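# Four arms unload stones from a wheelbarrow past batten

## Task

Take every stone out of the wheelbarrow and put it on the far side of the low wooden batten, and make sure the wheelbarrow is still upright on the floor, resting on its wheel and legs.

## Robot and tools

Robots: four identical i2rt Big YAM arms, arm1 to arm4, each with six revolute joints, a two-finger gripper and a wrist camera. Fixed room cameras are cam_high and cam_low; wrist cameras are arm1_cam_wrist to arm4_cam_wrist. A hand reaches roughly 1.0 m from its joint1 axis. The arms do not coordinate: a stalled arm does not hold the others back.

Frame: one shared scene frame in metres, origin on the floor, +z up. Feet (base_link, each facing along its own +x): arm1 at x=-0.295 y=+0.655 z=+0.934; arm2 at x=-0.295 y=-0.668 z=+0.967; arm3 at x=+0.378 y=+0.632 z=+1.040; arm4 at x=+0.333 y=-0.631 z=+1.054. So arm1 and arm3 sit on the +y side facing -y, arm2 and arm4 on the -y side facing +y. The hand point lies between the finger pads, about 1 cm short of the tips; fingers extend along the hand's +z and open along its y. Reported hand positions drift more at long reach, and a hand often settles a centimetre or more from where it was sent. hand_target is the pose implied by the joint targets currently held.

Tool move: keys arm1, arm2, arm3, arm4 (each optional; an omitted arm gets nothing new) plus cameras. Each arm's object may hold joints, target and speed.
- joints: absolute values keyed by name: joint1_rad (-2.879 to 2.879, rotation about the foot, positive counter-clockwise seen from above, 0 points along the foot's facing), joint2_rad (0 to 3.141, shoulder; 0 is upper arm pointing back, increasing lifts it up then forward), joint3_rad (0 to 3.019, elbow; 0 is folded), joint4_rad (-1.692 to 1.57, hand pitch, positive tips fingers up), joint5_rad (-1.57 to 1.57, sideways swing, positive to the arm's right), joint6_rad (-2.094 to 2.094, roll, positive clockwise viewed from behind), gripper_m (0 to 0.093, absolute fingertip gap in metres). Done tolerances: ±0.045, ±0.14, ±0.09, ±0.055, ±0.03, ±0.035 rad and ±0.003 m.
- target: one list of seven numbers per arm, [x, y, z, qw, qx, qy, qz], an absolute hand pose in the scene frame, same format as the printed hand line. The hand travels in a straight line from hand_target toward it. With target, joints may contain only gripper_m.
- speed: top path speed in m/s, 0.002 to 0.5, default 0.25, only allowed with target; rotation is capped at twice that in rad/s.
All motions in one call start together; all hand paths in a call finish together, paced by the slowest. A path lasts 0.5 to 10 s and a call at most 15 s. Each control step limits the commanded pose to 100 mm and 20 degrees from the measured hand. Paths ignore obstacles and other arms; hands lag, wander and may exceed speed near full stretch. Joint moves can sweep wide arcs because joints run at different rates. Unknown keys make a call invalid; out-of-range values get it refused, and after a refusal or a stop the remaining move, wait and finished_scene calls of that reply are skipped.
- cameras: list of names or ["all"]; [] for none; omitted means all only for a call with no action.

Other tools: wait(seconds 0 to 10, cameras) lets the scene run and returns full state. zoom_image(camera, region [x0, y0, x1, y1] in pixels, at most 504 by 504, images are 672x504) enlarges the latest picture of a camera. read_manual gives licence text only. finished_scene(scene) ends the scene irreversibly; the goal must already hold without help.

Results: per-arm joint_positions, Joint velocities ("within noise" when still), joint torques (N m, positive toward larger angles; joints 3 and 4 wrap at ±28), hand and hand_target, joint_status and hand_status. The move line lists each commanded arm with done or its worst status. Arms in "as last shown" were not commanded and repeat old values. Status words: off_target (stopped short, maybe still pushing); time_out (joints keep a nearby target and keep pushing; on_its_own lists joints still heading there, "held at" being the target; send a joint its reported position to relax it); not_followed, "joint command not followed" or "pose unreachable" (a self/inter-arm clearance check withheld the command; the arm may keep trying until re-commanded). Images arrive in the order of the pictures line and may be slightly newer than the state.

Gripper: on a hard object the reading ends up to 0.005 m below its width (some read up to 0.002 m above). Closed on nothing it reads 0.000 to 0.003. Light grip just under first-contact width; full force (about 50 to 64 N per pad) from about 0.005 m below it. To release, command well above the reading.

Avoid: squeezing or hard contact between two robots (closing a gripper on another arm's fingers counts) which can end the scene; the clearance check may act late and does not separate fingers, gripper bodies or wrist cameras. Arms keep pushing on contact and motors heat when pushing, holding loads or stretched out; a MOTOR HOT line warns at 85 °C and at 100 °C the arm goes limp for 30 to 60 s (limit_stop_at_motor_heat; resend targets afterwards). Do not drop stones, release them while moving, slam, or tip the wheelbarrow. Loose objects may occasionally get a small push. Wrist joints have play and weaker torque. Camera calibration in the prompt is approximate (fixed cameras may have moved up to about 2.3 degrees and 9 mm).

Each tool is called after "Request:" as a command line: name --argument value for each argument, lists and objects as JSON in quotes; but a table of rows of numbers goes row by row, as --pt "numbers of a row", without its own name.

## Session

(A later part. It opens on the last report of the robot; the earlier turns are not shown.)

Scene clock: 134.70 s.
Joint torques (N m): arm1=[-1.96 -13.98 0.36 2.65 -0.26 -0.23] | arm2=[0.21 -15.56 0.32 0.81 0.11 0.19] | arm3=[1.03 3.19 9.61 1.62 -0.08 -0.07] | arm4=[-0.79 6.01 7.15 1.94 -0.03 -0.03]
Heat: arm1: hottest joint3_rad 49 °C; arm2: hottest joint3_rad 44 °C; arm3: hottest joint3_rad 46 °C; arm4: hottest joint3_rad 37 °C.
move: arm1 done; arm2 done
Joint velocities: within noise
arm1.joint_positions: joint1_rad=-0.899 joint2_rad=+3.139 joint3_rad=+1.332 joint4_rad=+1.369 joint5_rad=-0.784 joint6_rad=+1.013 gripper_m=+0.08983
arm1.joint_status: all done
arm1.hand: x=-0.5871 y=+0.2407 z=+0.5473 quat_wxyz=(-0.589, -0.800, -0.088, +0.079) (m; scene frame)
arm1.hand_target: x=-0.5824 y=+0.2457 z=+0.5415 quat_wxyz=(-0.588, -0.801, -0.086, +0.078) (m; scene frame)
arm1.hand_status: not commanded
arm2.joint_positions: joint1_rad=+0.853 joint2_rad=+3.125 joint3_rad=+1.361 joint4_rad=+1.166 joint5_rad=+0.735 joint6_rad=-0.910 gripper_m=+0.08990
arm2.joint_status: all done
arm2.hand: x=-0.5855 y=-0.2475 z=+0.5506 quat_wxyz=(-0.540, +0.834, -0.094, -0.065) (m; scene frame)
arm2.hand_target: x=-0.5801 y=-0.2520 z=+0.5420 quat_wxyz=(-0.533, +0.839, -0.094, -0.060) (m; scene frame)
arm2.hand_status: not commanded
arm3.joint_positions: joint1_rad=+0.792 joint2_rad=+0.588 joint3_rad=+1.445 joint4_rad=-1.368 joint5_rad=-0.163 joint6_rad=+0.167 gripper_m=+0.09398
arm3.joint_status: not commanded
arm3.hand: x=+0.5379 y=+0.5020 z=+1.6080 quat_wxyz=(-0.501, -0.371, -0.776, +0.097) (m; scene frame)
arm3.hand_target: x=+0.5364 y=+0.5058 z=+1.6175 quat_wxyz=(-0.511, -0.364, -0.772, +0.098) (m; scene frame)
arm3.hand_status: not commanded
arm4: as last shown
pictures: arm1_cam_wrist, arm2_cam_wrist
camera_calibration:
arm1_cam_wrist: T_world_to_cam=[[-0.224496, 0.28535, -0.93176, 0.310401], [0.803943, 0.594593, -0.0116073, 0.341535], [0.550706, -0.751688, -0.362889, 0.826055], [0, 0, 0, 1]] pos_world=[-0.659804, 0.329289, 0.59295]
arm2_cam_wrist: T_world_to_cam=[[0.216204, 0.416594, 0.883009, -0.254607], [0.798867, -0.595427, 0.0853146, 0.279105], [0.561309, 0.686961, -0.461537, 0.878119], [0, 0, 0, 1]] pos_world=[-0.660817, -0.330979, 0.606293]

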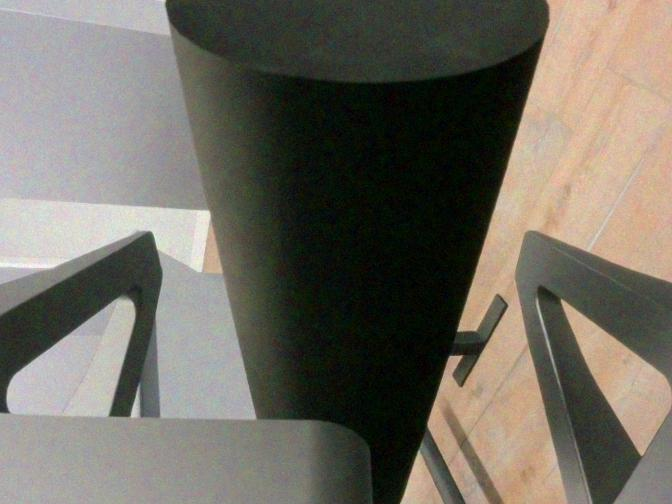

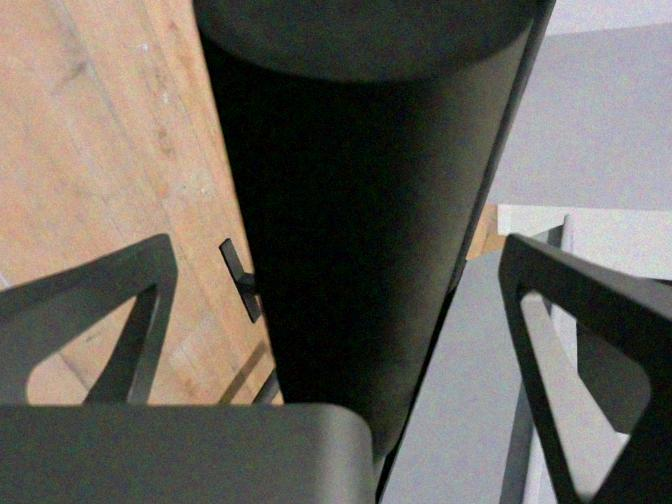

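Request:
move --arm1 '{"target": [-0.585, 0.39, 0.585, 0.6042, 0.7874, 0.0742, -0.0967], "speed": 0.2}' --arm2 '{"target": [-0.585, -0.40, 0.59, 0.5800, -0.8050, 0.0850, 0.0800], "speed": 0.2}' --cameras '["cam_high", "cam_low", "arm1_cam_wrist"]'

Scene clock: 137.03 s.
Joint torques (N m): arm1=[-2.14 -13.63 -3.28 1.39 -0.46 -0.32] | arm2=[1.03 -14.86 -3.03 0.53 0.43 0.23] | arm3=[1.03 3.19 9.59 1.61 -0.08 -0.07] | arm4=[-0.79 6.07 7.13 1.95 -0.03 -0.03]
Heat: arm1: hottest joint3_rad 48 °C; arm2: hottest joint3_rad 43 °C; arm3: hottest joint3_rad 46 °C; arm4: hottest joint3_rad 37 °C.
move: arm1 done; arm2 done
Joint velocities: within noise
arm1.joint_positions: joint1_rad=-1.274 joint2_rad=+3.114 joint3_rad=+1.089 joint4_rad=+1.448 joint5_rad=-1.097 joint6_rad=+0.791 gripper_m=+0.08990
arm1.joint_status: not commanded
arm1.hand: x=-0.5879 y=+0.3880 z=+0.5837 quat_wxyz=(-0.607, -0.785, -0.076, +0.101) (m; scene frame)
arm1.hand_target: x=-0.5846 y=+0.3900 z=+0.5851 quat_wxyz=(-0.605, -0.787, -0.074, +0.096) (m; scene frame)
arm1.hand_status: done (0.004 m and 0.7 deg from the pose sent, 0.154 m and 3.4 deg at the start)
arm2.joint_positions: joint1_rad=+1.228 joint2_rad=+3.113 joint3_rad=+1.138 joint4_rad=+1.258 joint5_rad=+1.076 joint6_rad=-0.666 gripper_m=+0.08996
arm2.joint_status: not commanded
arm2.hand: x=-0.5876 y=-0.3938 z=+0.5885 quat_wxyz=(-0.584, +0.803, -0.088, -0.081) (m; scene frame)
arm2.hand_target: x=-0.5847 y=-0.3997 z=+0.5901 quat_wxyz=(-0.581, +0.805, -0.085, -0.079) (m; scene frame)
arm2.hand_status: done (0.007 m and 0.7 deg from the pose sent, 0.158 m and 6.0 deg at the start)
arm3, arm4: as last shown
pictures: arm1_cam_wrist, cam_high, cam_low
camera_calibration:
arm1_cam_wrist: T_world_to_cam=[[-0.231864, 0.244637, -0.941484, 0.319284], [0.825762, 0.561073, -0.0575748, 0.307676], [0.514156, -0.790791, -0.332105, 0.926199], [0, 0, 0, 1]] pos_world=[-0.656247, 0.481692, 0.62591]

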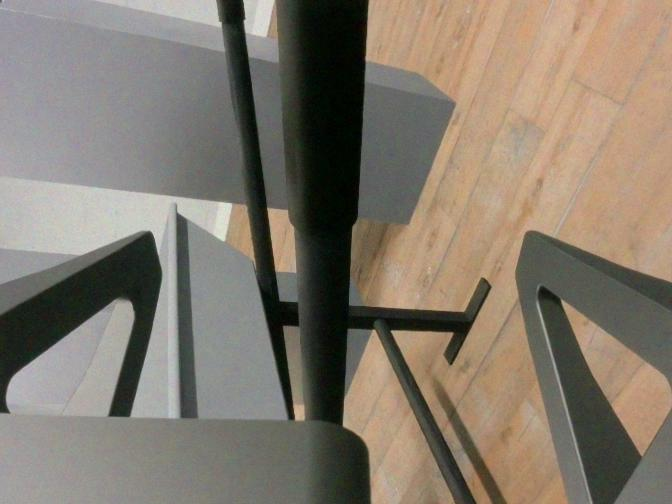

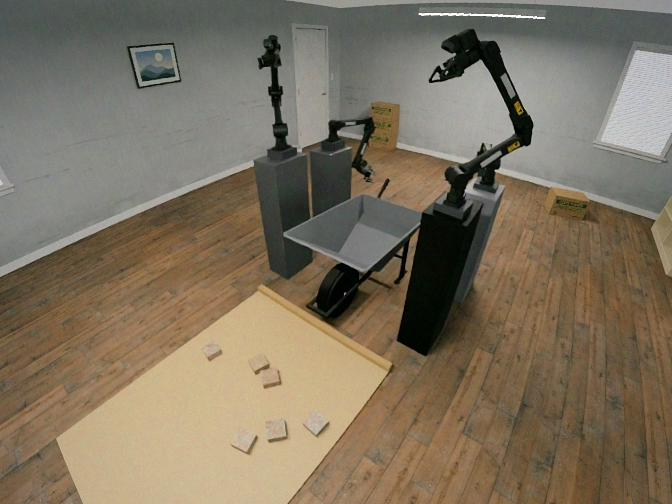

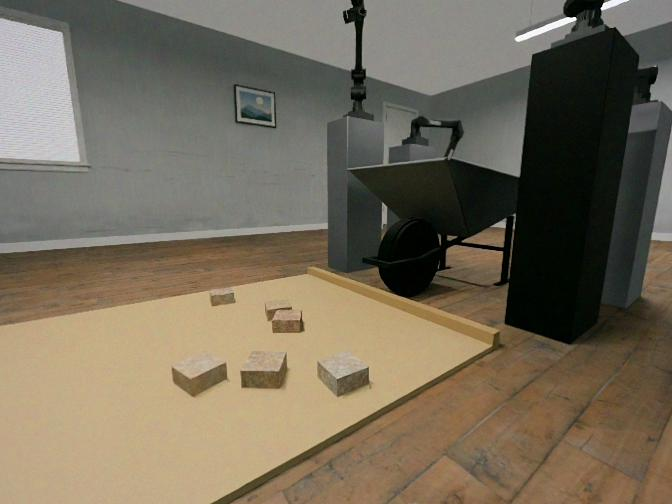

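All six stones are beyond the batten, and the wheelbarrow stands on its wheel and legs, with the arms clear of it.

Request:
finished_scene --scene 2

The scene is finished: the task was done.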